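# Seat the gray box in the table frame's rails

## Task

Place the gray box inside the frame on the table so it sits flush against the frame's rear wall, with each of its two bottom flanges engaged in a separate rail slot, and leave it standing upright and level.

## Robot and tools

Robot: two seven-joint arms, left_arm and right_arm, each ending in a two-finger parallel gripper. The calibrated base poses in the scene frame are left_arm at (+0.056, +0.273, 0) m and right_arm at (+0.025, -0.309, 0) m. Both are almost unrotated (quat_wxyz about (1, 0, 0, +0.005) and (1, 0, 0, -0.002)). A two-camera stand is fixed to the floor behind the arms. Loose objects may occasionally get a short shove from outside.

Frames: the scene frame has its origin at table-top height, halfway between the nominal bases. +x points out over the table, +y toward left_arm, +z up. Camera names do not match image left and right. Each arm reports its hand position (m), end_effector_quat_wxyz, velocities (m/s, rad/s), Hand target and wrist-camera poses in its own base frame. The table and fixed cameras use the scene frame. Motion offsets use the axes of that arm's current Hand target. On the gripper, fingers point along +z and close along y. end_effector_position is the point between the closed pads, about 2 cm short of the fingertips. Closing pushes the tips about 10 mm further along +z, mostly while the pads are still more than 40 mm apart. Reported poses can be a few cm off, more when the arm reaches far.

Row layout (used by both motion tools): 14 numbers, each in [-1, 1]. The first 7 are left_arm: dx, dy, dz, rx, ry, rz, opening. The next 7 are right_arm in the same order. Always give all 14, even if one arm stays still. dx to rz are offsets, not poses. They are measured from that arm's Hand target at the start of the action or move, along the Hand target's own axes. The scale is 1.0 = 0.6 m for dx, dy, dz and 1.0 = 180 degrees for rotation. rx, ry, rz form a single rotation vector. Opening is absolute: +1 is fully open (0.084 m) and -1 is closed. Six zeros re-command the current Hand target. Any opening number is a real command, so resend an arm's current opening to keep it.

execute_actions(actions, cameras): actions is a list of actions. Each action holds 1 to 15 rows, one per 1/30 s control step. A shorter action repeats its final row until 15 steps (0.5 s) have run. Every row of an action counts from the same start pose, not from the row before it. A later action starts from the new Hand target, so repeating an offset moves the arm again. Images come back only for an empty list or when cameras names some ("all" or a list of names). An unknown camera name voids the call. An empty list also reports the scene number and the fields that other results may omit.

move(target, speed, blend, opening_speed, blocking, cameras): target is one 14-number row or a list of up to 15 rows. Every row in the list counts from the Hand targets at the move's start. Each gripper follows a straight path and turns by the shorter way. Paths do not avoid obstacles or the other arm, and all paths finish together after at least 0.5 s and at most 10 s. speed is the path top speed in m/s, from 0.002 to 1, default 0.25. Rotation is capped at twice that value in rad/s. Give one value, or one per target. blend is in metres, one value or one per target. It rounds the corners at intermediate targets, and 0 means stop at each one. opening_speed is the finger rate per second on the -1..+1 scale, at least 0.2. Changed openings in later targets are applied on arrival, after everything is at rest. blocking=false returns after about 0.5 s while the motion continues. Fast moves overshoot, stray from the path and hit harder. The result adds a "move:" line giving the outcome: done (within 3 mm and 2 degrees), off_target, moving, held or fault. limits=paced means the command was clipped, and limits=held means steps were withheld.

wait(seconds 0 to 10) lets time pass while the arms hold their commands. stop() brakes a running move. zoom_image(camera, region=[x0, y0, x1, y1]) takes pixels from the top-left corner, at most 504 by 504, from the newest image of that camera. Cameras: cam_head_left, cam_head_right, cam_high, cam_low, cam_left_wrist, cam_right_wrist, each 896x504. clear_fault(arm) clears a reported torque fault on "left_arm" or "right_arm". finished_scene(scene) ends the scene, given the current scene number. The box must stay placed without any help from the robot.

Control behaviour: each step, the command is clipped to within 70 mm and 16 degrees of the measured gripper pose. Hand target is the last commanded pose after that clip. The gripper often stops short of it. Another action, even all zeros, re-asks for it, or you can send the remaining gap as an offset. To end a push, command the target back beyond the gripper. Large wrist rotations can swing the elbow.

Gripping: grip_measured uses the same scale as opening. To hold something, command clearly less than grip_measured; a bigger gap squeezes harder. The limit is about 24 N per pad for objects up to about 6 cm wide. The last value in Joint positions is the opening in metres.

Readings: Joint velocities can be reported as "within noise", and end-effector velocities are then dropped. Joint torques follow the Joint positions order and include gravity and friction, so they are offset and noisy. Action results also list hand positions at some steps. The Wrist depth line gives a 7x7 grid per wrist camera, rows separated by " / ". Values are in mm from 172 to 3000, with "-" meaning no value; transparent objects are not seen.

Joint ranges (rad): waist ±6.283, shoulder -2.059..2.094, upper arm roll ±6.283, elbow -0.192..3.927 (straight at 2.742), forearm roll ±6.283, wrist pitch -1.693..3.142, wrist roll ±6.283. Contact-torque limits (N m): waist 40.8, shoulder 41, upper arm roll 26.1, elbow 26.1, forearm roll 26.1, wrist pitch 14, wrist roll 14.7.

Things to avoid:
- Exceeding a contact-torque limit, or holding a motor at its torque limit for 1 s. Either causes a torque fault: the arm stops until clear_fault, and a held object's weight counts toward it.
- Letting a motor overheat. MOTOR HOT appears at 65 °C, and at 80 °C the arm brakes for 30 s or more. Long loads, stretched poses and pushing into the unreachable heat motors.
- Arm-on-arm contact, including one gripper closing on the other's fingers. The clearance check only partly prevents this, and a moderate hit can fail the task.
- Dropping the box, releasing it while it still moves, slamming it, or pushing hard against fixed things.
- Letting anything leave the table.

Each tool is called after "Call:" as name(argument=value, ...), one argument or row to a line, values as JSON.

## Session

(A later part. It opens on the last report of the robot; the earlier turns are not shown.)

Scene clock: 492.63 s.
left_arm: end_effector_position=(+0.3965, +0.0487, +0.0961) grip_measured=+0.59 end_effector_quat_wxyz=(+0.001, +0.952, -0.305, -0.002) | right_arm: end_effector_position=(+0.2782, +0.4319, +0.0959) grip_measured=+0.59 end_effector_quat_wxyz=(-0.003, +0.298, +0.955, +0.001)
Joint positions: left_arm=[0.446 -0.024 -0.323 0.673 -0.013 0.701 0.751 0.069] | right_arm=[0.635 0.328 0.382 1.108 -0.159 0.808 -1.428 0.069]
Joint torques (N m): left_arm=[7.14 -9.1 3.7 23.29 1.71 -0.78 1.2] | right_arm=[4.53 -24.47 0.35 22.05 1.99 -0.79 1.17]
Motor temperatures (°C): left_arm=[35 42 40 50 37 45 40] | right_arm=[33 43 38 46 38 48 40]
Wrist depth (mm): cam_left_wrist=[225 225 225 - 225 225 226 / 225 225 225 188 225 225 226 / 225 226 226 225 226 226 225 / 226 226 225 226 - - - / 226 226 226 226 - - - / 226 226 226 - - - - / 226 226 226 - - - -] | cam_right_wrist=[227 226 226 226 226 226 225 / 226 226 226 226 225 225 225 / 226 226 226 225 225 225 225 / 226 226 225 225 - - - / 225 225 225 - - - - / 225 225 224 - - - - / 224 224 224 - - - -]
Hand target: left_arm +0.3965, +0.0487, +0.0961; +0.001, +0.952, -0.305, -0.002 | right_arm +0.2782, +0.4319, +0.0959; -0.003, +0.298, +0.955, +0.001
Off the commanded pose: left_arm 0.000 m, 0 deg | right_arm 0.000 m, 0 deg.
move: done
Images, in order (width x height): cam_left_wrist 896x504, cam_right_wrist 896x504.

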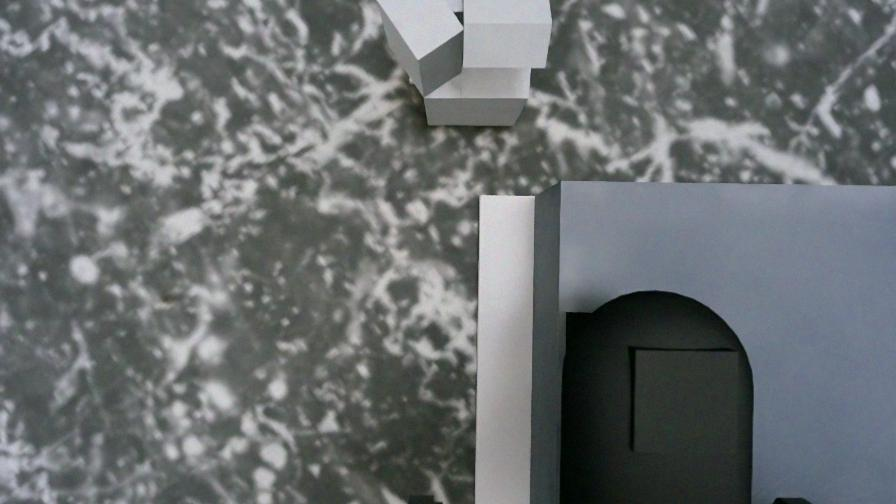

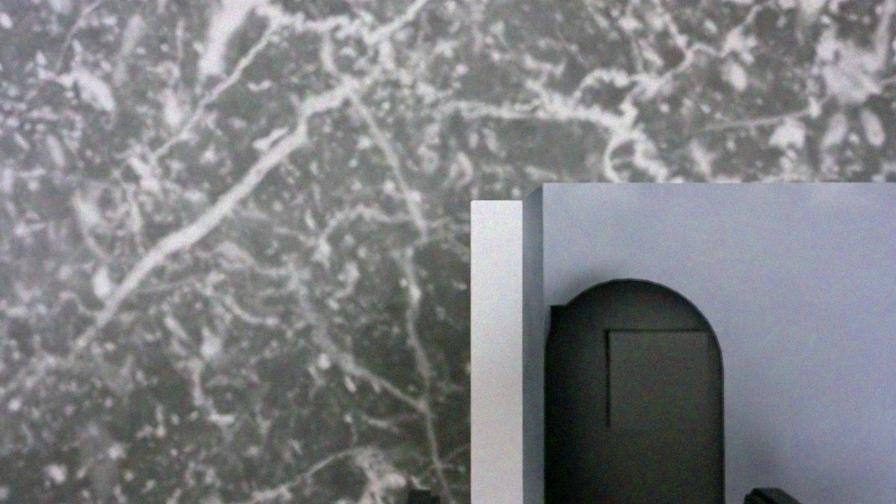

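Call:
move(
  target=[0,0,0,0,0,0.002,-0.42,0,0,0,0,0,0,-0.42],
  opening_speed=0.8,
)

Call:
move(
  target=[0,0,-0.03,0,0,0,-0.5,0,0,-0.03,0,0,0,-0.5],
  speed=0.05,
)

Scene clock: 502.60 s.
left_arm: end_effector_position=(+0.3965, +0.0486, +0.0961) grip_measured=-0.20 end_effector_quat_wxyz=(+0.002, +0.951, -0.308, -0.002) | right_arm: end_effector_position=(+0.2785, +0.4322, +0.0960) grip_measured=-0.23 end_effector_quat_wxyz=(-0.003, +0.298, +0.955, +0.001)
Joint positions: left_arm=[0.446 -0.024 -0.324 0.673 -0.013 0.702 0.758 0.035] | right_arm=[0.635 0.328 0.381 1.108 -0.159 0.807 -1.428 0.034]
Joint torques (N m): left_arm=[11.89 -9.35 18.42 22.14 0.71 -12.6 0.91] | right_arm=[6.13 -32.18 3.37 -5.95 2.32 9.1 0.73]
Wrist depth (mm): cam_left_wrist=[224 224 225 - 225 225 225 / 225 225 225 186 225 225 225 / 225 225 225 225 225 226 226 / 225 225 225 225 - - - / 225 225 226 226 - - - / 226 226 226 - - - - / 226 226 226 - - - -] | cam_right_wrist=[227 227 227 227 227 227 227 / 227 226 227 226 226 227 226 / 226 226 226 226 226 227 226 / 226 225 226 225 - - - / 225 225 225 - - - - / 225 225 225 - - - - / 224 224 225 - - - -]
Hand target: left_arm +0.3965, +0.0487, +0.0961; +0.001, +0.952, -0.308, -0.002 | right_arm +0.2782, +0.4319, +0.0959; -0.003, +0.298, +0.955, +0.001
Off the commanded pose: left_arm 0.000 m, 0 deg | right_arm 0.000 m, 0 deg.
move: done

Scene clock: 503.43 s.
left_arm: end_effector_position=(+0.3965, +0.0487, +0.1140) grip_measured=-0.23 end_effector_quat_wxyz=(+0.002, +0.952, -0.308, -0.002) | right_arm: end_effector_position=(+0.2787, +0.4326, +0.1141) grip_measured=-0.25 end_effector_quat_wxyz=(-0.003, +0.298, +0.955, +0.002)
Joint positions: left_arm=[0.445 -0.066 -0.322 0.691 -0.031 0.759 0.772 0.034] | right_arm=[0.63 0.296 0.388 1.123 -0.14 0.849 -1.441 0.033]
Joint torques (N m): left_arm=[8.27 -25.04 23.32 47.81 1.64 -12.85 1.27] | right_arm=[-2.86 -31.33 4.26 0.45 2.63 11.17 -1.54]
Wrist depth (mm): cam_left_wrist=[241 241 241 - 241 242 242 / 241 241 241 200 242 242 242 / 241 241 242 242 242 242 242 / 241 242 242 242 - - - / 242 242 242 - - - - / 242 242 242 - - - - / 242 243 243 - - - -] | cam_right_wrist=[244 245 245 245 245 245 245 / 244 244 244 244 245 245 245 / 244 244 244 245 244 244 244 / 243 243 244 244 - - - / 243 243 243 - - - - / 243 243 243 - - - - / 242 242 243 - - - -]
Hand target: left_arm +0.3966, +0.0487, +0.1141; +0.001, +0.952, -0.308, -0.002 | right_arm +0.2783, +0.4318, +0.1139; -0.003, +0.298, +0.955, +0.001
Off the commanded pose: left_arm 0.000 m, 0 deg | right_arm 0.001 m, 0 deg.
move: done

Call:
move(
  target=[0,0.0033,0,0,0,0,-0.5,0,0,0,0,0,0,-0.5],
  speed=0.05,
)

Scene clock: 569.17 s.
left_arm: end_effector_position=(+0.3918, +0.0463, +0.1103) grip_measured=-0.27 end_effector_quat_wxyz=(+0.005, +0.951, -0.309, -0.009) end_effector_velocity=(-0.004, -0.001, -0.002) end_effector_angular_velocity=(-0.002, +0.013, +0.000) | right_arm: end_effector_position=(+0.2783, +0.4318, +0.1139) grip_measured=-0.27 end_effector_quat_wxyz=(-0.003, +0.298, +0.955, +0.001)
Joint positions: left_arm=[0.445 -0.064 -0.326 0.684 -0.033 0.766 0.772 0.032] | right_arm=[0.63 0.296 0.388 1.123 -0.14 0.853 -1.441 0.032]
Joint velocities: left_arm=[0 0 -0.002 -0.004 0 0.009 -0.001 0] | right_arm=[within noise]
Joint torques (N m): left_arm=[0.29 -13.36 2.58 23.45 -0.09 -3.5 0.06] | right_arm=[-4.22 -37.09 -0.08 19.22 1.03 1.83 0.83]
Motor temperatures (°C): left_arm=[35 41 38 49 36 42 40] | right_arm=[33 44 37 44 38 40 40]
Wrist depth (mm): cam_left_wrist=[235 236 - - 238 238 239 / 236 237 237 237 238 239 240 / 236 237 237 238 238 239 240 / 236 237 238 238 - - - / 237 238 238 - - - - / 238 238 239 - - - - / 238 239 239 - - - -] | cam_right_wrist=[245 245 244 244 244 244 243 / 244 244 244 244 243 243 243 / 244 243 244 243 243 243 243 / 243 244 243 243 - - - / 243 243 243 - - - - / 243 242 242 - - - - / 242 242 242 - - - -]
Hand target: left_arm +0.3918, +0.0463, +0.1103; +0.005, +0.951, -0.309, -0.009 (not the last commanded pose) | right_arm +0.2783, +0.4318, +0.1139; -0.003, +0.298, +0.955, +0.001
Tool commands: left_gripper/opening=-0.5 right_gripper/opening=-0.5
Off the commanded pose: right_arm 0.000 m, 0 deg.
OVER-TEMPERATURE FAULT: BRAKES ON. Before this call, joint 4 (elbow) of the left arm reached 80 °C; the stop lasted 46 seconds. The left arm may have sagged or run on as its brakes closed, and pressed harder on what it touched. The left arm ran none of this call's commands: an arm, its gripper or tool too, takes no command until a result says that it accepts commands again. In this call the stop used 87 of the actions that the scene allows. The left arm's brakes are open: its gripper holds where the fault left it, with its grip as last carried out. The left arm accepts commands again.
move: fault (left_arm)

Call:
move(
  target=[-0.0026,0.0075,-0.0612,0.0048,0.0045,-0.0039,-0.5,-0.0026,-0.0075,-0.0552,0,0,-0.0039,-0.5],
  speed=0.08,
  cameras=["cam_left_wrist","cam_right_wrist"],
)

Scene clock: 597.13 s.
left_arm: end_effector_position=(+0.3886, +0.0437, +0.1470) grip_measured=-0.27 end_effector_quat_wxyz=(+0.000, +0.953, -0.303, +0.000) | right_arm: end_effector_position=(+0.2772, +0.4272, +0.1470) grip_measured=-0.27 end_effector_quat_wxyz=(-0.003, +0.292, +0.956, +0.001)
Joint positions: left_arm=[0.439 -0.167 -0.322 0.698 -0.07 0.858 0.783 0.032] | right_arm=[0.615 0.229 0.4 1.139 -0.103 0.931 -1.481 0.032]
Joint torques (N m): left_arm=[-1.59 -20.43 11.42 34.02 -0.13 -4.77 1.55] | right_arm=[-5.38 -34.91 2.2 17.73 1.94 3.33 -1.46]
Motor temperatures (°C): left_arm=[35 41 39 61 36 42 40] | right_arm=[33 45 37 44 38 38 40]
Wrist depth (mm): cam_left_wrist=[275 276 276 206 276 276 275 / 276 276 276 240 276 276 276 / 276 276 276 276 276 276 276 / 276 277 276 276 - - - / 276 276 276 - - - - / 277 277 276 - - - - / 277 276 276 - - - -] | cam_right_wrist=[278 277 278 277 277 277 277 / 278 277 277 277 277 276 277 / 277 277 277 277 276 276 276 / 277 277 276 276 - - - / 277 276 276 - - - - / 276 276 276 - - - - / 275 275 275 - - - -]
Hand target: left_arm +0.3886, +0.0437, +0.1471; +0.000, +0.953, -0.303, +0.000 | right_arm +0.2772, +0.4271, +0.1470; -0.003, +0.292, +0.956, +0.001
Off the commanded pose: left_arm 0.000 m, 0 deg | right_arm 0.000 m, 0 deg.
move: done
Images, in order (width x height): cam_left_wrist 896x504, cam_right_wrist 896x504.

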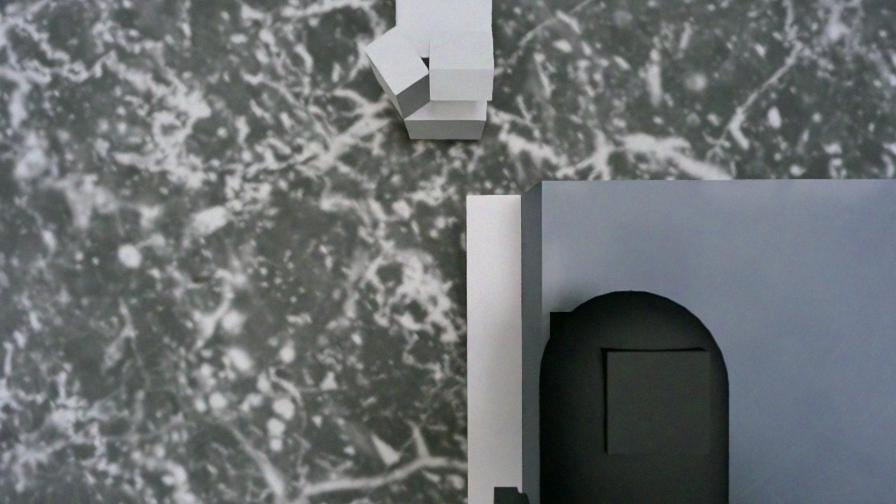

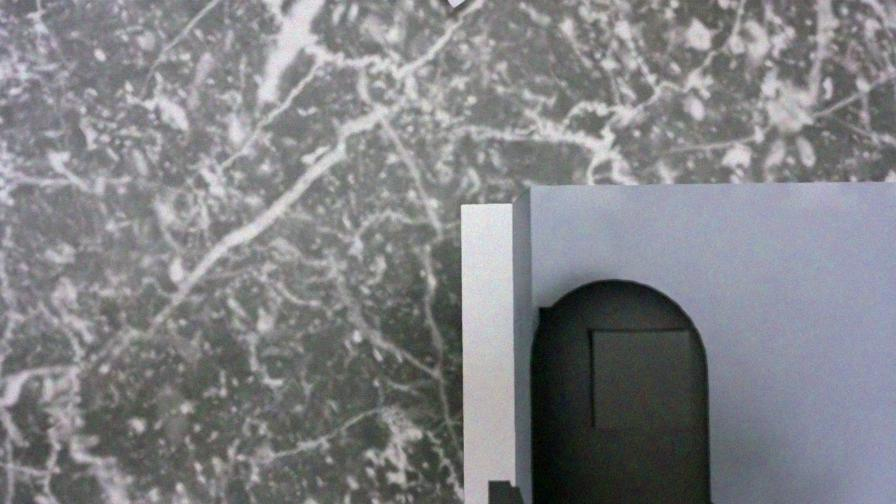

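Call:
move(
  target=[0.1,-0.0008,0,0,0,0,-0.5,-0.1,0.0008,0,0,0,0,-0.5],
  speed=0.06,
  cameras=["cam_left_wrist","cam_high","cam_head_left"],
)

Call:
zoom_image(
  camera="cam_high",
  region=[400, 150, 640, 360],
)

Call:
zoom_image(
  camera="cam_head_left",
  region=[240, 250, 410, 400],
)

Scene clock: 615.50 s.
left_arm: end_effector_position=(+0.4378, +0.0094, +0.1471) grip_measured=-0.27 end_effector_quat_wxyz=(+0.000, +0.953, -0.303, +0.000) | right_arm: end_effector_position=(+0.3272, +0.3940, +0.1467) grip_measured=-0.27 end_effector_quat_wxyz=(-0.003, +0.292, +0.956, +0.001)
Joint positions: left_arm=[0.404 -0.008 -0.382 0.862 -0.005 0.869 0.642 0.032] | right_arm=[0.539 0.236 0.357 1.152 -0.095 0.933 -1.605 0.032]
Joint torques (N m): left_arm=[-4.06 -11.97 0.33 29.86 2.78 -2.52 -0.85] | right_arm=[-5.31 -25.11 -0.97 21.57 1.93 1.24 -1.54]
Motor temperatures (°C): left_arm=[34 42 40 67 36 43 40] | right_arm=[33 44 37 43 38 38 40]
Wrist depth (mm): cam_left_wrist=[277 276 276 206 276 276 276 / 277 277 276 207 276 276 276 / 277 277 276 207 276 276 276 / 277 277 277 199 - - - / 277 277 277 - - - - / 277 277 277 - - - - / 277 277 277 - - - -] | cam_right_wrist=[278 277 277 277 277 276 277 / 277 277 277 276 276 276 276 / 277 276 276 276 276 276 275 / 276 276 276 276 - - - / 276 276 275 - - - - / 275 275 275 - - - - / 276 275 275 - - - -]
Hand target: left_arm +0.4378, +0.0094, +0.1471; +0.000, +0.953, -0.303, +0.000 | right_arm +0.3273, +0.3940, +0.1467; -0.003, +0.292, +0.956, +0.001
Off the commanded pose: left_arm 0.000 m, 0 deg | right_arm 0.000 m, 0 deg.
MOTOR HOT: joint 4 (elbow) of the left arm reports 67 °C; the controller stops that arm at 80 °C. To cool a motor, set the load down, stop pushing, or move to a pose that needs little force. At that limit the left arm can sag while its brakes close.
move: done
Images, in order (width x height): cam_head_left 896x504, cam_high 896x504, cam_left_wrist 896x504.

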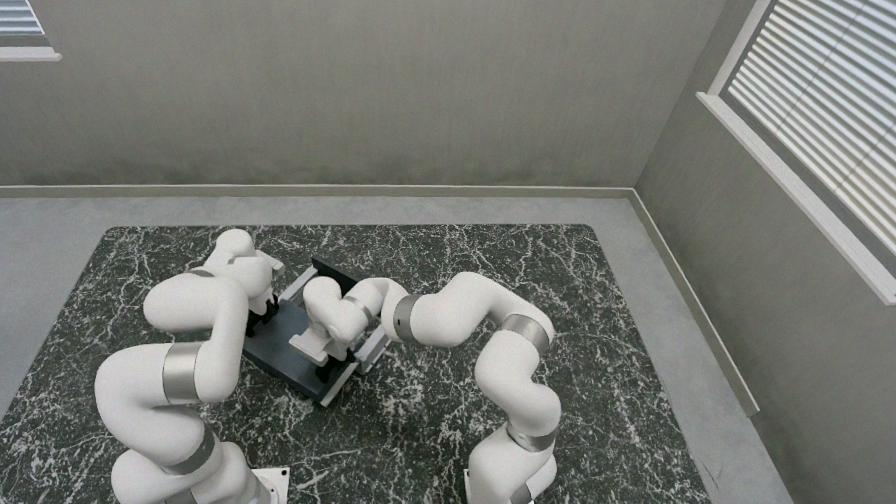

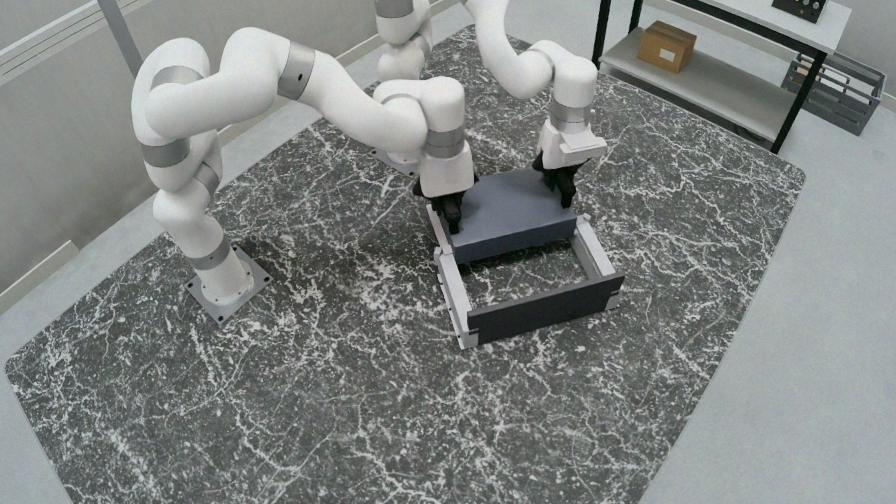

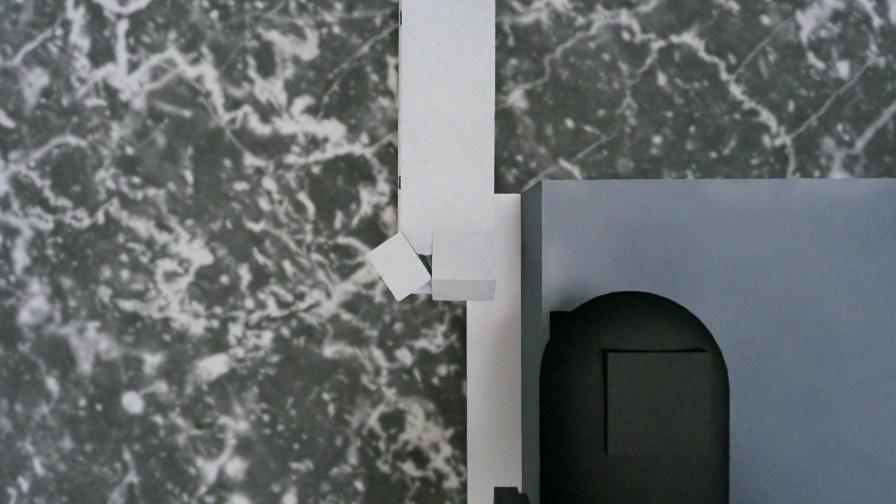

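Scaled by 2.100 from the camera's 896x504 image, which has a finer 1280x720 frame.

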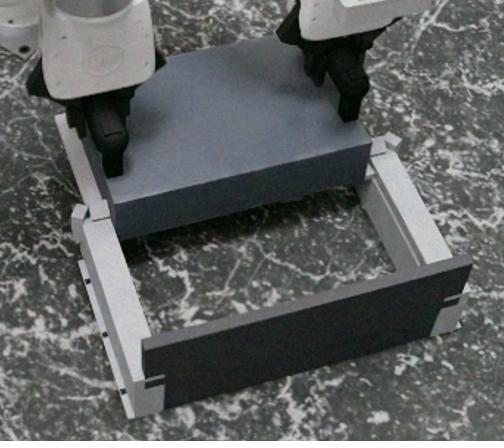

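Scaled by 2.965 from the camera's 896x504 image, which has a finer 1280x720 frame.

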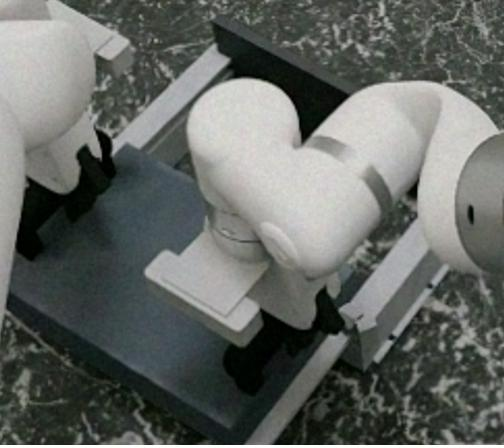

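Call:
move(
  target=[0.2167,0,0,0,0,0,-0.5,-0.2167,-0.0025,0,0,0,0,-0.5],
  speed=0.07,
  cameras=["cam_left_wrist","cam_high","cam_head_left"],
)

Call:
zoom_image(
  camera="cam_high",
  region=[400, 150, 640, 360],
)

Scene clock: 636.33 s.
left_arm: end_effector_position=(+0.5439, -0.0658, +0.1472) grip_measured=-0.27 end_effector_quat_wxyz=(+0.000, +0.953, -0.303, +0.000) | right_arm: end_effector_position=(+0.4343, +0.3201, +0.1460) grip_measured=-0.27 end_effector_quat_wxyz=(-0.003, +0.292, +0.956, +0.001)
Joint positions: left_arm=[0.257 0.36 -0.423 1.308 0.174 0.985 0.378 0.032] | right_arm=[0.391 0.319 0.268 1.27 -0.094 0.967 -1.849 0.032]
Joint torques (N m): left_arm=[-9.15 -2.46 -0.88 13.03 1.66 -2.79 -0.77] | right_arm=[-10.05 1.77 -7.45 3.64 -3.27 2.2 -1.49]
Motor temperatures (°C): left_arm=[35 42 38 64 36 41 40] | right_arm=[33 43 38 45 38 37 40]
Wrist depth (mm): cam_left_wrist=[277 278 277 - - - - / 278 278 278 202 200 199 198 / 278 278 277 208 277 276 276 / 278 278 278 207 - - - / 278 278 277 - - - - / 278 278 278 - - - - / 278 278 278 - - - -] | cam_right_wrist=[277 277 277 277 277 277 277 / 277 277 277 277 277 277 277 / 277 276 277 276 276 276 276 / 276 276 276 197 - - - / 276 276 275 - - - - / 275 275 275 - - - - / 275 275 275 - - - -]
Hand target: left_arm +0.5439, -0.0658, +0.1471; +0.000, +0.953, -0.303, +0.000 | right_arm +0.4342, +0.3201, +0.1459; -0.003, +0.292, +0.956, +0.001
Off the commanded pose: left_arm 0.000 m, 0 deg | right_arm 0.000 m, 0 deg.
MOTOR HOT: still on. Joint 4 (elbow) of the left arm reports 64 °C.
move: done
Images, in order (width x height): cam_head_left 896x504, cam_high 896x504, cam_left_wrist 896x504.

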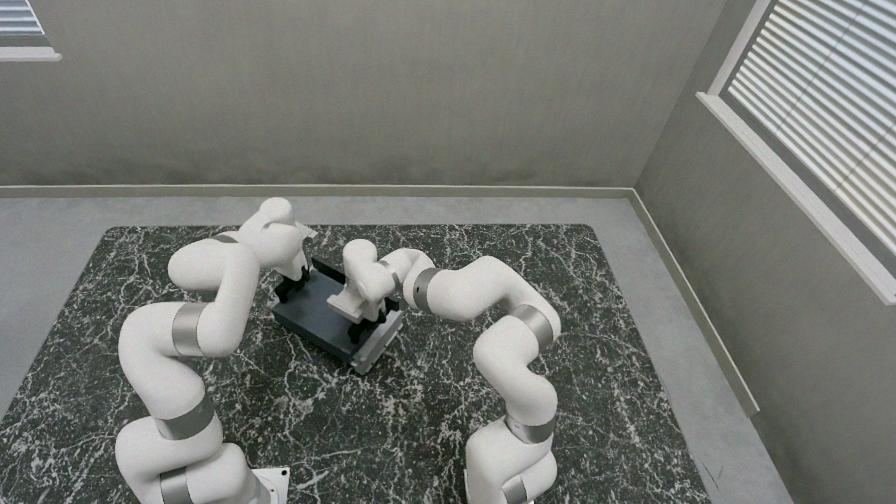

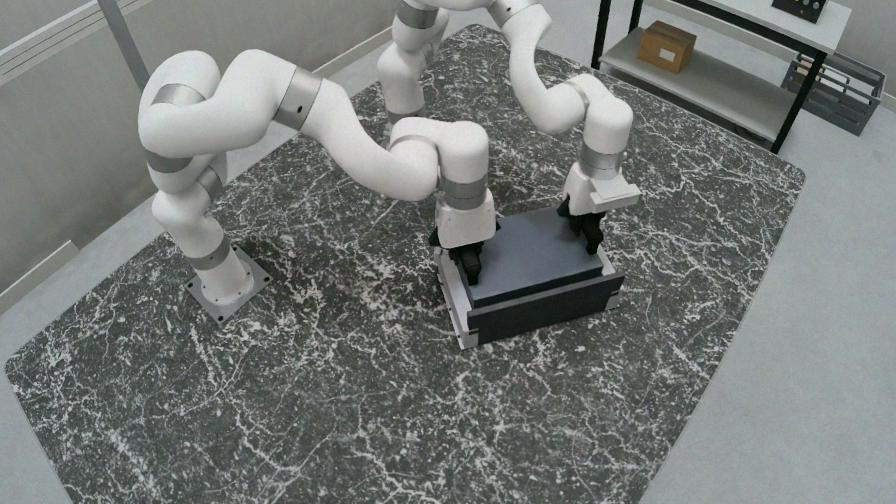

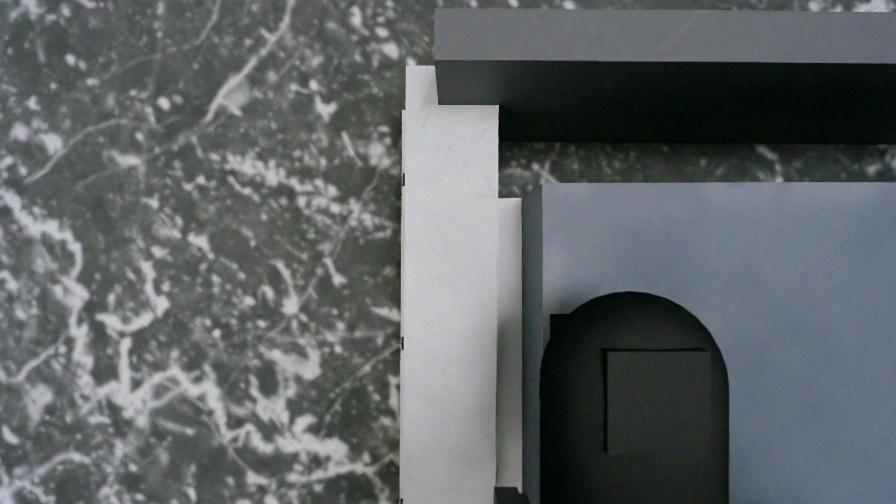

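Scaled by 2.100 from the camera's 896x504 image, which has a finer 1280x720 frame.

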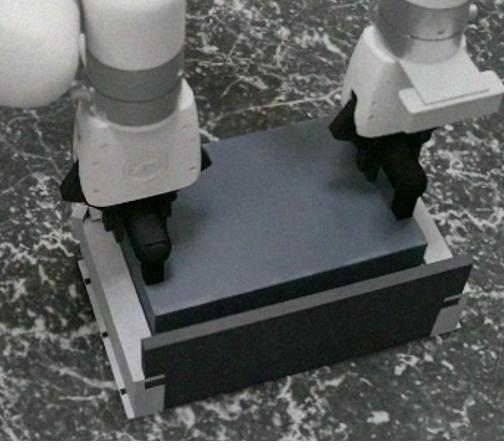

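Call:
move(
  target=[
    [0.038,0,0,0,0,0,-0.5,-0.038,-0.0004,0,0,0,0,-0.5],
    [0.05,0,0,0,0,0,-0.5,-0.05,-0.0004,0,0,0,0,-0.5],
  ],
  speed=[0.05,0.015],
  cameras=["cam_left_wrist"],
)

Scene clock: 647.70 s.
left_arm: end_effector_position=(+0.5690, -0.0749, +0.1468) grip_measured=-0.27 end_effector_quat_wxyz=(-0.003, +0.955, -0.297, -0.002) | right_arm: end_effector_position=(+0.4467, +0.3202, +0.1474) grip_measured=-0.26 end_effector_quat_wxyz=(-0.008, +0.275, +0.961, +0.005)
Joint positions: left_arm=[0.204 0.447 -0.399 1.436 0.206 1.032 0.337 0.032] | right_arm=[0.355 0.352 0.291 1.318 -0.097 0.985 -1.9 0.033]
Joint torques (N m): left_arm=[18.22 -16.22 8 22.18 5.16 -5.26 0.09] | right_arm=[9.36 -29.32 10.22 12.39 3.05 -0.12 -0.44]
Motor temperatures (°C): left_arm=[35 41 39 58 36 41 40] | right_arm=[33 42 40 42 38 37 40]
Wrist depth (mm): cam_left_wrist=[276 276 275 275 274 274 273 / 277 276 275 275 274 274 273 / 277 276 276 206 - 193 - / 277 276 276 206 - - - / 277 277 276 - - - - / 278 277 277 - - - - / 278 277 277 - - - -] | cam_right_wrist=[279 279 280 279 279 279 280 / 278 279 278 278 279 278 279 / 278 277 277 277 278 278 278 / 277 276 276 202 - - - / 276 276 276 - - - - / 275 275 275 - - - - / 274 274 274 - - - -]
Hand target: left_arm +0.5690, -0.0749, +0.1468; -0.003, +0.955, -0.297, -0.002 (not the last commanded pose) | right_arm +0.4467, +0.3202, +0.1474; -0.008, +0.275, +0.961, +0.005 (not the last commanded pose)
Tool commands: left_gripper/opening=-0.5 right_gripper/opening=-0.5
Off the commanded pose: left_arm 0.008 m, 1 deg | right_arm 0.021 m, 2 deg.
TORQUE FAULT: the external load on joint 3 (upper arm roll) of the left arm reached its load limit, and that arm stopped. TORQUE FAULT: the external load on joint 3 (upper arm roll) of the right arm reached its load limit, and that arm stopped. On each arm, the contact can be on any part of the arm beyond the joint that stopped it, not only on its tool. The stops overlap, and so far they count together as 1 of the actions that you can send in this scene. A torque fault puts only its own arm into a fault stop. The hold on each of those joints was moved back by the arms themselves, up to 3 degrees, as the stops began, but on each arm a joint was then at its load limit, so every hold on each arm was set where that arm was. Those arms may still press on what stopped them. Those arms are still stopped at the end of this call. While their stops run, those arms, their grippers or tools too, take no new command.
End effector pose when the fault began: left_arm: position (+0.5687, -0.0823, +0.1470), quat_wxyz (+0.000, +0.953, -0.303, +0.000) | right_arm: position (+0.4580, +0.3042, +0.1455), quat_wxyz (-0.003, +0.291, +0.957, +0.000)
Joint positions when the fault began: left_arm=[0.209 0.45 -0.417 1.436 0.207 1.029 0.337 0.032] | right_arm=[0.36 0.352 0.251 1.318 -0.096 0.982 -1.901 0.032]
MOTOR HOT: cleared for the motors of the left arm.
CLEAR FAULT: each arm stays stopped (state 4) until you call clear_fault with its name: clear_fault(arm="left_arm"), clear_fault(arm="right_arm").
move: fault (left_arm, right_arm)
Images, in order (width x height): cam_left_wrist 896x504.

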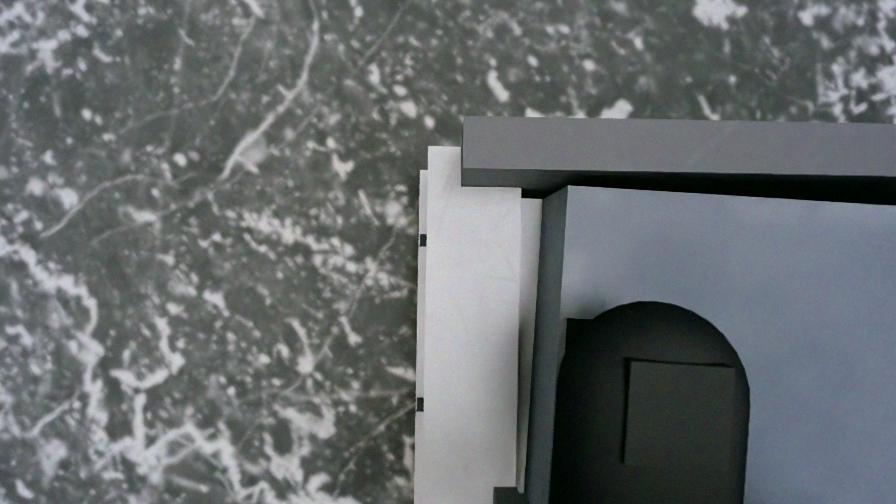

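Call:
clear_fault(
  arm="left_arm",
)

Call:
clear_fault(
  arm="right_arm",
)

Call:
move(
  target=[0.0017,0.0118,0,-0.0015,0.0018,0.0041,-0.4,-0.0272,-0.0128,0.0023,0.0015,-0.0038,0.0113,-0.4],
  speed=0.04,
  cameras=["cam_left_wrist","cam_high"],
)

Scene clock: 668.27 s.
left_arm: end_effector_position=(+0.5690, -0.0749, +0.1468) grip_measured=-0.27 end_effector_quat_wxyz=(-0.003, +0.955, -0.297, -0.002) | right_arm: end_effector_position=(+0.4467, +0.3202, +0.1474) grip_measured=-0.26 end_effector_quat_wxyz=(-0.008, +0.275, +0.961, +0.005)
Joint positions: left_arm=[0.204 0.447 -0.399 1.436 0.206 1.032 0.337 0.032] | right_arm=[0.355 0.352 0.291 1.318 -0.097 0.985 -1.9 0.033]
Joint torques (N m): left_arm=[18.4 -16.34 8.69 22.24 5.19 -5.28 0.07] | right_arm=[9.57 -29.3 9.76 12.38 2.91 -0.11 -0.56]
Motor temperatures (°C): left_arm=[35 42 39 57 37 41 40] | right_arm=[33 43 42 41 38 37 40]
Wrist depth (mm): cam_left_wrist=[276 276 275 275 274 274 273 / 276 276 276 275 274 274 273 / 277 276 276 206 - 193 - / 277 277 276 206 - - - / 278 277 276 - - - - / 278 277 277 - - - - / 278 277 277 - - - -] | cam_right_wrist=[279 279 279 279 279 280 280 / 278 278 278 279 279 279 279 / 277 277 278 278 278 278 278 / 277 276 277 202 - - - / 276 275 275 - - - - / 275 275 275 - - - - / 274 275 274 - - - -]
Hand target: left_arm +0.5690, -0.0749, +0.1468; -0.003, +0.955, -0.297, -0.002 (not the last commanded pose) | right_arm +0.4467, +0.3202, +0.1474; -0.008, +0.275, +0.961, +0.005 (not the last commanded pose)
Tool commands: left_gripper/opening=-0.5 right_gripper/opening=-0.5
Off the commanded pose: left_arm 0.008 m, 1 deg | right_arm 0.021 m, 2 deg.
TORQUE FAULT, CONTINUED: the right arm was still stopped when this call began, by the torque fault of joint 3 (upper arm roll) that an earlier result reported. The call counts as one of the actions that you can send in this scene. That arm is still stopped at the end of this call. While its stop runs, that arm, its gripper or tool too, takes no new command.
TORQUE FAULT, CONTINUED: the left arm's stop, for the torque fault of joint 3 (upper arm roll) that an earlier result reported, is over. The hold on joint 3 (upper arm roll) of that arm was moved back by the arm itself, up to 3 degrees, as the stop began, but a joint of that arm was then at its load limit, so every hold on that arm was set where that arm was. That arm's target is now where it stood when the stop ended, not its last command. That arm's gripper keeps its grip as last carried out, and that arm accepts commands again: back off and push less far.
CLEAR FAULT: your call cleared the left arm's torque fault. If a joint's load stays at its limit, that arm stops again at once.
CLEAR FAULT: the right arm stays stopped (state 4) until you call clear_fault(arm="right_arm").

Scene clock: 668.30 s.
left_arm: end_effector_position=(+0.5689, -0.0751, +0.1468) grip_measured=-0.27 end_effector_quat_wxyz=(-0.003, +0.955, -0.297, -0.002) end_effector_velocity=(-0.002, -0.004, +0.000) end_effector_angular_velocity=(-0.004, +0.005, -0.004) | right_arm: end_effector_position=(+0.4469, +0.3200, +0.1474) grip_measured=-0.26 end_effector_quat_wxyz=(-0.008, +0.276, +0.961, +0.005) end_effector_velocity=(+0.003, -0.003, +0.000) end_effector_angular_velocity=(+0.000, -0.004, -0.008)
Joint positions: left_arm=[0.204 0.447 -0.399 1.436 0.206 1.032 0.337 0.032] | right_arm=[0.355 0.352 0.291 1.318 -0.097 0.985 -1.9 0.033]
Joint velocities: left_arm=[-0.001 0 -0.006 0 -0.003 0.005 -0.001 0] | right_arm=[-0.001 0 -0.006 0.001 -0.001 -0.003 0.001 0]
Joint torques (N m): left_arm=[3.29 -22.06 5.16 22.25 1.2 -4.35 0.08] | right_arm=[1.84 -32.03 6.44 19.55 0.87 -0.76 -0.51]
Motor temperatures (°C): left_arm=[35 42 39 57 37 41 40] | right_arm=[33 43 42 41 38 37 40]
Wrist depth (mm): cam_left_wrist=[276 276 275 275 274 274 273 / 276 276 275 275 274 274 274 / 277 276 276 206 - 193 - / 277 277 276 206 - - - / 277 277 277 - - - - / 278 277 277 - - - - / 278 278 277 - - - -] | cam_right_wrist=[279 279 279 279 279 280 280 / 278 278 278 279 279 279 279 / 277 277 278 278 278 278 278 / 277 277 277 202 - - - / 276 276 276 - - - - / 275 275 275 - - - - / 274 274 274 - - - -]
Hand target: left_arm +0.5690, -0.0749, +0.1468; -0.003, +0.955, -0.297, -0.002 (not the last commanded pose) | right_arm +0.4467, +0.3202, +0.1474; -0.008, +0.275, +0.961, +0.005 (not the last commanded pose)
Tool commands: left_gripper/opening=-0.5 right_gripper/opening=-0.5
Off the commanded pose: left_arm 0.008 m, 1 deg | right_arm 0.021 m, 2 deg.
TORQUE FAULT, CONTINUED: the right arm's stop, for the torque fault of joint 3 (upper arm roll) that an earlier result reported, is over. The call counts as one of the actions that you can send in this scene. The hold on joint 3 (upper arm roll) of that arm was moved back by the arm itself, up to 3 degrees, as the stop began, but a joint of that arm was then at its load limit, so every hold on that arm was set where that arm was. That arm's target is now where it stood when the stop ended, not its last command. That arm's gripper keeps its grip as last carried out, and that arm accepts commands again: back off and push less far.
CLEAR FAULT: your call cleared the right arm's torque fault. If a joint's load stays at its limit, that arm stops again at once.

Scene clock: 669.07 s.
left_arm: end_effector_position=(+0.5659, -0.0811, +0.1468) grip_measured=-0.27 end_effector_quat_wxyz=(+0.000, +0.953, -0.303, +0.000) | right_arm: end_effector_position=(+0.4561, +0.3055, +0.1459) grip_measured=-0.27 end_effector_quat_wxyz=(-0.003, +0.292, +0.956, +0.001)
Joint positions: left_arm=[0.204 0.438 -0.407 1.421 0.199 1.022 0.343 0.032] | right_arm=[0.344 0.35 0.274 1.314 -0.105 0.981 -1.888 0.032]
Joint torques (N m): left_arm=[2.25 -24.71 -9 12.41 -2.05 -0.43 1.94] | right_arm=[-17.6 -33.19 -14.45 13.9 -5.82 -2.47 1.54]
Motor temperatures (°C): left_arm=[35 42 39 57 37 41 40] | right_arm=[33 43 42 41 38 37 40]
Wrist depth (mm): cam_left_wrist=[277 276 276 276 275 275 274 / 277 276 276 276 275 274 275 / 277 276 276 207 186 183 - / 277 277 276 206 - - - / 277 277 276 - - - - / 277 277 277 - - - - / 277 277 277 - - - -] | cam_right_wrist=[277 276 276 276 276 276 276 / 276 276 276 276 275 275 275 / 277 275 275 205 275 275 276 / 275 275 275 205 - - - / 275 275 275 - - - - / 274 274 274 - - - - / 274 273 274 - - - -]
Hand target: left_arm +0.5658, -0.0813, +0.1467; +0.000, +0.953, -0.303, +0.000 | right_arm +0.4564, +0.3050, +0.1457; -0.003, +0.292, +0.956, +0.001
Off the commanded pose: left_arm 0.000 m, 0 deg | right_arm 0.001 m, 0 deg.
move: done
Images, in order (width x height): cam_high 896x504, cam_left_wrist 896x504.

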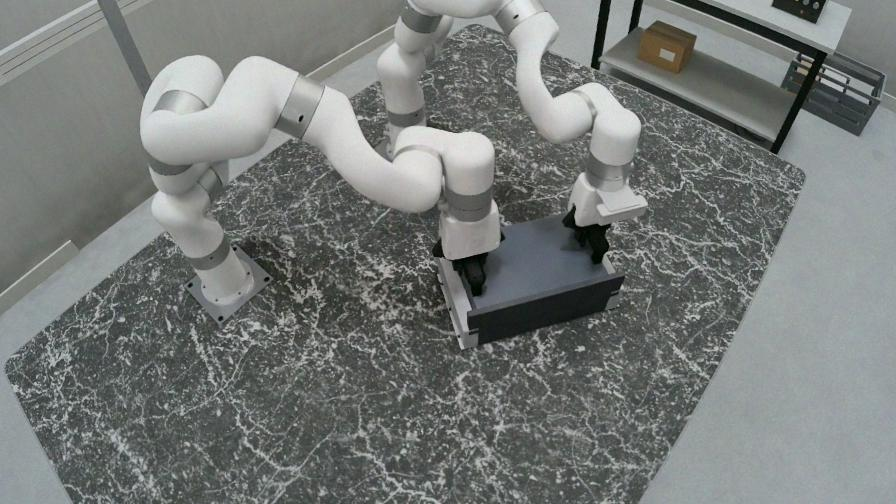

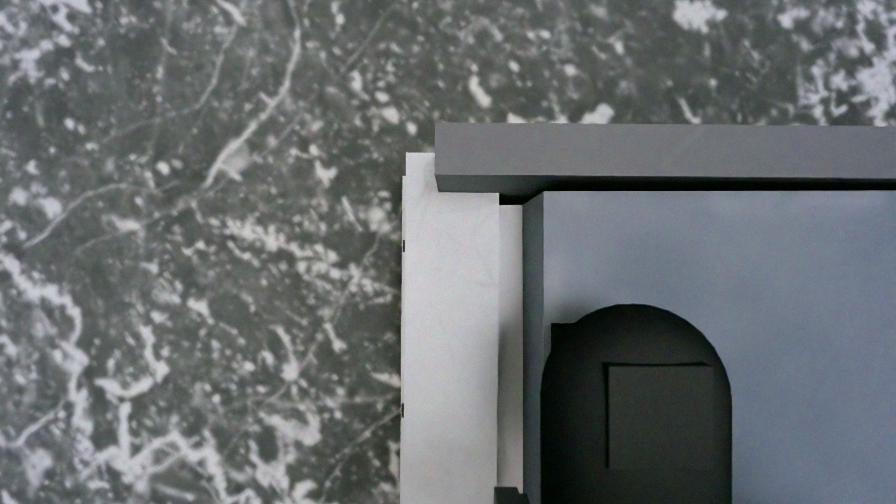

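Call:
move(
  target=[0.0065,0,0,0,0,0,-0.38,-0.0065,0,0,0,0,0,-0.38],
  speed=0.015,
  cameras=["cam_left_wrist","cam_high"],
)

Call:
zoom_image(
  camera="cam_left_wrist",
  region=[420, 120, 896, 330],
)

Call:
zoom_image(
  camera="cam_high",
  region=[430, 200, 640, 350],
)

Scene clock: 685.17 s.
left_arm: end_effector_position=(+0.5696, -0.0752, +0.1466) grip_measured=-0.27 end_effector_quat_wxyz=(-0.004, +0.955, -0.297, -0.002) | right_arm: end_effector_position=(+0.4459, +0.3207, +0.1473) grip_measured=-0.26 end_effector_quat_wxyz=(-0.009, +0.275, +0.961, +0.004)
Joint positions: left_arm=[0.192 0.447 -0.386 1.438 0.201 1.031 0.339 0.032] | right_arm=[0.335 0.354 0.316 1.318 -0.107 0.987 -1.892 0.033]
Joint torques (N m): left_arm=[18.69 -16.33 9.03 22.18 5.19 -5.43 0.09] | right_arm=[9.31 -29.29 10.75 11.9 2.67 0.13 -0.56]
Motor temperatures (°C): left_arm=[35 43 40 54 37 40 40] | right_arm=[35 43 48 41 39 37 40]
Wrist depth (mm): cam_left_wrist=[277 276 275 274 274 273 273 / 277 276 276 275 274 274 273 / 277 277 276 206 193 185 181 / 277 277 276 206 - - - / 278 277 276 - - - - / 278 277 277 - - - - / 278 278 277 - - - -] | cam_right_wrist=[279 280 280 279 279 279 279 / 278 279 279 279 278 278 279 / 278 278 278 278 278 278 278 / 277 277 277 201 - - - / 276 276 276 - - - - / 275 275 275 - - - - / 274 274 275 - - - -]
Hand target: left_arm +0.5696, -0.0752, +0.1466; -0.004, +0.955, -0.297, -0.002 (not the last commanded pose) | right_arm +0.4459, +0.3207, +0.1473; -0.009, +0.275, +0.961, +0.004 (not the last commanded pose)
Tool commands: left_gripper/opening=-0.38 right_gripper/opening=-0.38
Off the commanded pose: left_arm 0.008 m, 1 deg | right_arm 0.023 m, 2 deg.
TORQUE FAULT: the external load on joint 3 (upper arm roll) of the left arm reached its load limit, and that arm stopped. TORQUE FAULT: the external load on joint 3 (upper arm roll) of the right arm reached its load limit, and that arm stopped. On each arm, the contact can be on any part of the arm beyond the joint that stopped it, not only on its tool. The stops overlap, and so far they count together as 1 of the actions that you can send in this scene. A torque fault puts only its own arm into a fault stop. Those arms' remaining commands of this call were not run. The hold on each of those joints was moved back by the arms themselves, up to 3 degrees, as the stops began, but on each arm a joint was then at its load limit, so every hold on each arm was set where that arm was. Those arms may still press on what stopped them. Those arms are still stopped at the end of this call. While their stops run, those arms, their grippers or tools too, take no new command.
CLEAR FAULT: each arm stays stopped (state 4) until you call clear_fault with its name: clear_fault(arm="left_arm"), clear_fault(arm="right_arm").
End effector pose when the fault began: left_arm: position (+0.5691, -0.0825, +0.1466), quat_wxyz (-0.001, +0.953, -0.303, +0.000) | right_arm: position (+0.4581, +0.3046, +0.1456), quat_wxyz (-0.003, +0.291, +0.957, +0.001)
Joint positions when the fault began: left_arm=[0.198 0.45 -0.405 1.438 0.203 1.029 0.339 0.032] | right_arm=[0.341 0.354 0.274 1.319 -0.106 0.982 -1.893 0.032]
move: fault (left_arm, right_arm)
Images, in order (width x height): cam_high 896x504, cam_left_wrist 896x504.

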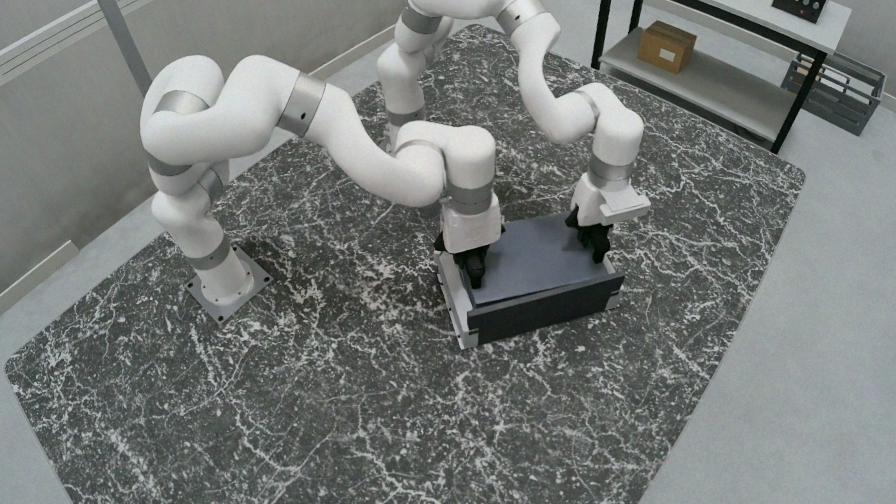

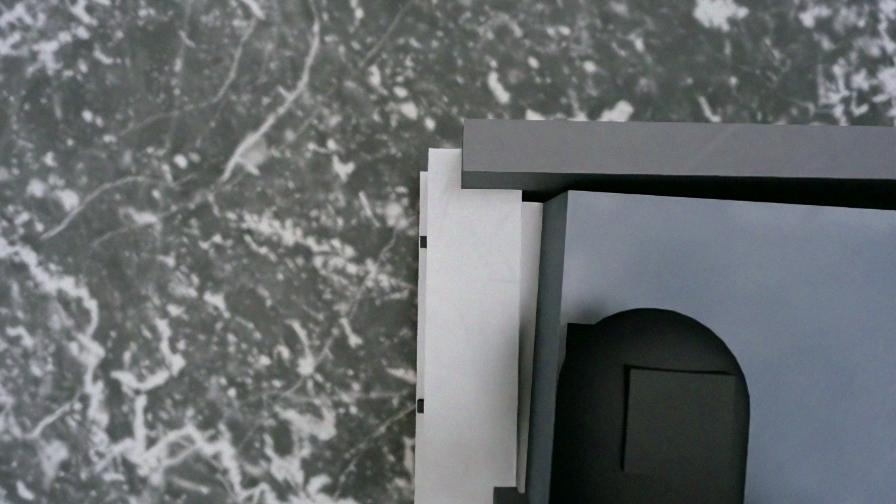

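Scaled by 1.059 from the camera's 896x504 image, which has a finer 1280x720 frame.

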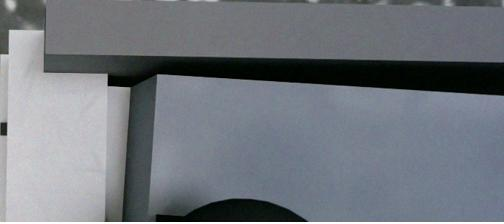

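Scaled by 2.400 from the camera's 896x504 image, which has a finer 1280x720 frame.

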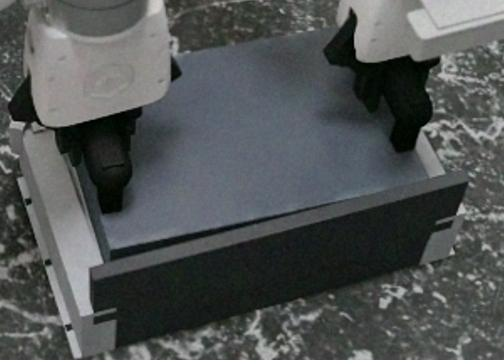

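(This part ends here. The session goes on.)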